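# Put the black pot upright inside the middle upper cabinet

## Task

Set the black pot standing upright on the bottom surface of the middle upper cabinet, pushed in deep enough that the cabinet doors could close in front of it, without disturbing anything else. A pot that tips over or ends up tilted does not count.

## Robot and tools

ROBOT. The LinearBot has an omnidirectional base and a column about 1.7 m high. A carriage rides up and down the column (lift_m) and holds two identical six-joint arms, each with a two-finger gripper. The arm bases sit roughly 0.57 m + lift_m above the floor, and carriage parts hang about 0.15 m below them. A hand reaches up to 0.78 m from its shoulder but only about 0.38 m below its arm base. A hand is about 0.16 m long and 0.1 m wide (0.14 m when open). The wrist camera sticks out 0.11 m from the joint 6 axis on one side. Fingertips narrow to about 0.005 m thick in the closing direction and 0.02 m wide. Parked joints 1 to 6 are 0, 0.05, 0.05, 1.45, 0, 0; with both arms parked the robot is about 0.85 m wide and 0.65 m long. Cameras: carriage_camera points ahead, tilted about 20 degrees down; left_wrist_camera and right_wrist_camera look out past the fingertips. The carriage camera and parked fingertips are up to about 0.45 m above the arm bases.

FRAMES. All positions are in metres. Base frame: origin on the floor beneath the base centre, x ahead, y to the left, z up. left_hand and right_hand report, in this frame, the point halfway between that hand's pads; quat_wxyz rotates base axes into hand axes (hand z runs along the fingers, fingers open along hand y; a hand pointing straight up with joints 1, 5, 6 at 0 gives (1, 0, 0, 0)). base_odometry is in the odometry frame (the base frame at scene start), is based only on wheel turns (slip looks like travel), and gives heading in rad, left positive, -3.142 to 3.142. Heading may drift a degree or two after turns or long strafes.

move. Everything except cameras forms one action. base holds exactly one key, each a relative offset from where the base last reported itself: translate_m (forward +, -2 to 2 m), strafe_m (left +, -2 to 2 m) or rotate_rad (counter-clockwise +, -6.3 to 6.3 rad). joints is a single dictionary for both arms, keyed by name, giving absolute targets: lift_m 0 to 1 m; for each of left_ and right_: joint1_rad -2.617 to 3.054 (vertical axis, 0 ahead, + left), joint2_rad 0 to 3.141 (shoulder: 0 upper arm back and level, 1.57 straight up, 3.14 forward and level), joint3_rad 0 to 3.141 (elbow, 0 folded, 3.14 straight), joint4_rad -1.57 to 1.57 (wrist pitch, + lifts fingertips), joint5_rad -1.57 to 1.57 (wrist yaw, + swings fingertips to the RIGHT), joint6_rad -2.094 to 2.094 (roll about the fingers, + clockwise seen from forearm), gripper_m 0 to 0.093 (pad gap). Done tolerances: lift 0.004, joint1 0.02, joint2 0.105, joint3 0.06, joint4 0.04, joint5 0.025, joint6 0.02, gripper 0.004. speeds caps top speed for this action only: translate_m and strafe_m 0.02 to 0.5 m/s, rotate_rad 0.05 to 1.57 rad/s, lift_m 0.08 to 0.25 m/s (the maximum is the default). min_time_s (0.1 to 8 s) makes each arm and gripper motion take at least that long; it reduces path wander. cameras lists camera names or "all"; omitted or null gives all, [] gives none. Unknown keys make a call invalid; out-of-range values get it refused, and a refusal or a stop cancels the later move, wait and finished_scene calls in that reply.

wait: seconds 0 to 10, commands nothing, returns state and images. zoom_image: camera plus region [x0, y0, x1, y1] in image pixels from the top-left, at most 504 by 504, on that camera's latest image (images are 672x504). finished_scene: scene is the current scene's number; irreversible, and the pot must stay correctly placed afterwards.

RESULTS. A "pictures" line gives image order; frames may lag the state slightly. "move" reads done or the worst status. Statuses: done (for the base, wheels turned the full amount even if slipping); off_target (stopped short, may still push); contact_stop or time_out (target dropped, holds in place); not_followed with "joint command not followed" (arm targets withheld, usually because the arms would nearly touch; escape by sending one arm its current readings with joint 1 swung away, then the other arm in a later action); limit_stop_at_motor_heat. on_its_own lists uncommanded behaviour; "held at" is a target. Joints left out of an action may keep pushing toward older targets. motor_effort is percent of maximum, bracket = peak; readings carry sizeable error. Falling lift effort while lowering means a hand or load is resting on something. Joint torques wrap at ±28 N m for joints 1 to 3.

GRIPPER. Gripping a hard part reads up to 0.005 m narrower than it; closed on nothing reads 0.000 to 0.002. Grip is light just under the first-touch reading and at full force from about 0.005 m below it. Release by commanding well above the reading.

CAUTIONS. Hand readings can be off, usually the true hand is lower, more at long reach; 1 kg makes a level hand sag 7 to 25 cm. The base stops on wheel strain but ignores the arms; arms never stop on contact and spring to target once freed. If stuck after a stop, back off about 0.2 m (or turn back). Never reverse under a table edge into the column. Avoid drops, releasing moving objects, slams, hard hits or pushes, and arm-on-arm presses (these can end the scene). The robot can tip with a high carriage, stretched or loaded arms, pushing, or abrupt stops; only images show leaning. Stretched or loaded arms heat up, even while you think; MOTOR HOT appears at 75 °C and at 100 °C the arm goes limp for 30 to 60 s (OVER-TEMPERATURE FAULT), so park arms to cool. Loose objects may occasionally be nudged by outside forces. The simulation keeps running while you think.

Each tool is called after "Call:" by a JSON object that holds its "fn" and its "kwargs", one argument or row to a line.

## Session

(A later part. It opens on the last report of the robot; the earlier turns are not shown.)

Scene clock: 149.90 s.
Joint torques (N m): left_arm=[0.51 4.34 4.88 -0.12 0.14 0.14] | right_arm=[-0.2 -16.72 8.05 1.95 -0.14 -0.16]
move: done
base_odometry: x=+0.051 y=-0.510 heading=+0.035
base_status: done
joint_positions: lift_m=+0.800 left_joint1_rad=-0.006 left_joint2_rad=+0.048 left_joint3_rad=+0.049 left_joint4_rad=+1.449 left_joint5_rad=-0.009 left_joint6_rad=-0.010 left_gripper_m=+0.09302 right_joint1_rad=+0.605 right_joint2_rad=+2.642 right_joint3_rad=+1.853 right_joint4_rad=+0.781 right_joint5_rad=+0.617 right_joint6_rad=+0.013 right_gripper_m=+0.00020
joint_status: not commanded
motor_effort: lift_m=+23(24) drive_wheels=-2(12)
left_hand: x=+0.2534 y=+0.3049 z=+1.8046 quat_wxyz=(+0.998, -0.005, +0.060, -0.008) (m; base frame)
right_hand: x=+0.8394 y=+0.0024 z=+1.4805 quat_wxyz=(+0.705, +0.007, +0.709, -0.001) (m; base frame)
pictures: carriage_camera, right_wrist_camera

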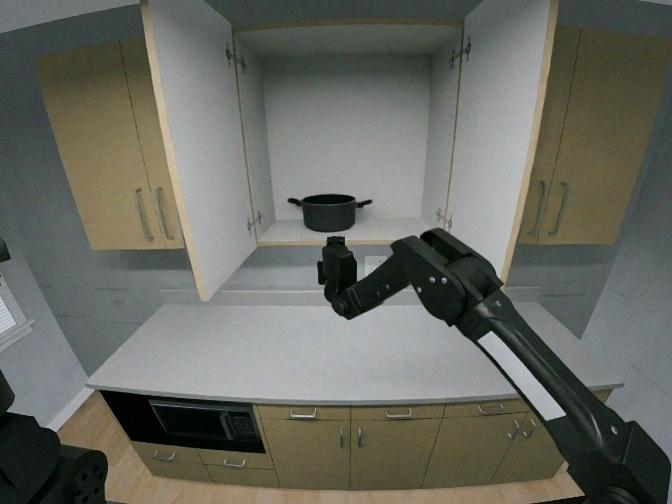

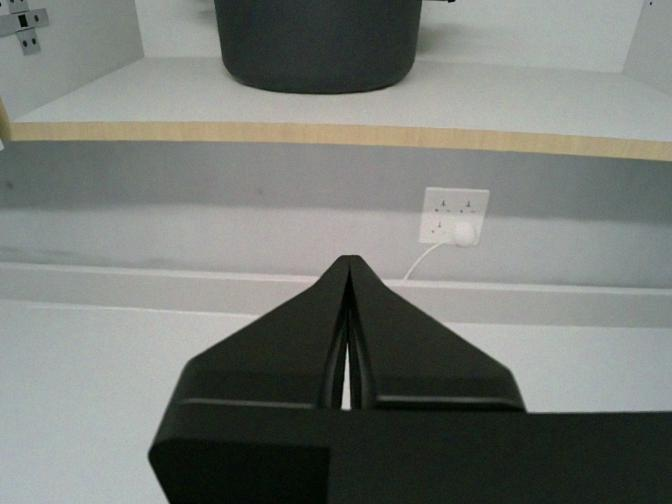

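Call:
{"fn": "move", "kwargs": {
  "base": {"translate_m": -0.25},
  "joints": {"right_joint1_rad": 0, "right_joint2_rad": 0.05, "right_joint3_rad": 0.05, "right_joint4_rad": 1.45, "right_joint5_rad": 0, "right_joint6_rad": 0},
  "speeds": {"translate_m": 0.22},
  "min_time_s": 2.5,
  "cameras": ["carriage_camera"]
}}

Scene clock: 153.63 s.
Joint torques (N m): left_arm=[0.51 4.41 4.89 -0.16 0.13 0.14] | right_arm=[-0.61 3.81 4.1 -0.14 -0.2 -0.15]
move: done
base_odometry: x=-0.199 y=-0.519 heading=+0.035
base_status: done
joint_positions: lift_m=+0.800 left_joint1_rad=-0.006 left_joint2_rad=+0.048 left_joint3_rad=+0.049 left_joint4_rad=+1.450 left_joint5_rad=-0.009 left_joint6_rad=-0.010 left_gripper_m=+0.09302 right_joint1_rad=+0.006 right_joint2_rad=+0.054 right_joint3_rad=+0.056 right_joint4_rad=+1.439 right_joint5_rad=+0.017 right_joint6_rad=+0.013 right_gripper_m=+0.00020
joint_status: all done
motor_effort: lift_m=+23(24) drive_wheels=-2(8)
left_hand: x=+0.2531 y=+0.3049 z=+1.8046 quat_wxyz=(+0.998, -0.005, +0.059, -0.008) (m; base frame)
right_hand: x=+0.2557 y=-0.3061 z=+1.8059 quat_wxyz=(+0.998, +0.009, +0.065, +0.009) (m; base frame)
pictures: carriage_camera

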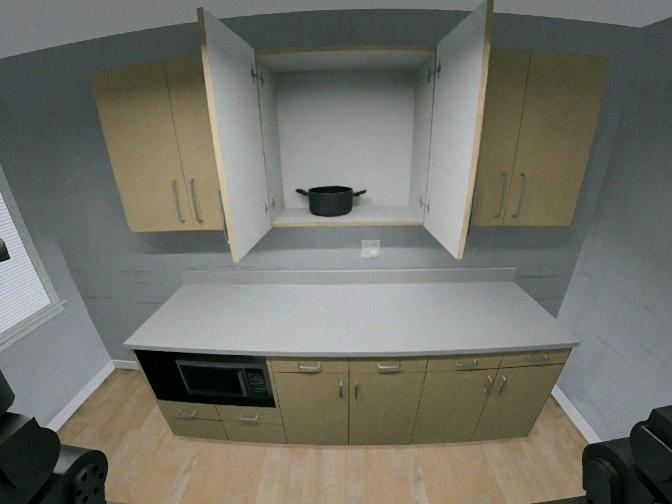

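Call:
{"fn": "finished_scene", "kwargs": {
  "scene": 3
}}

The scene is finished: the task was done.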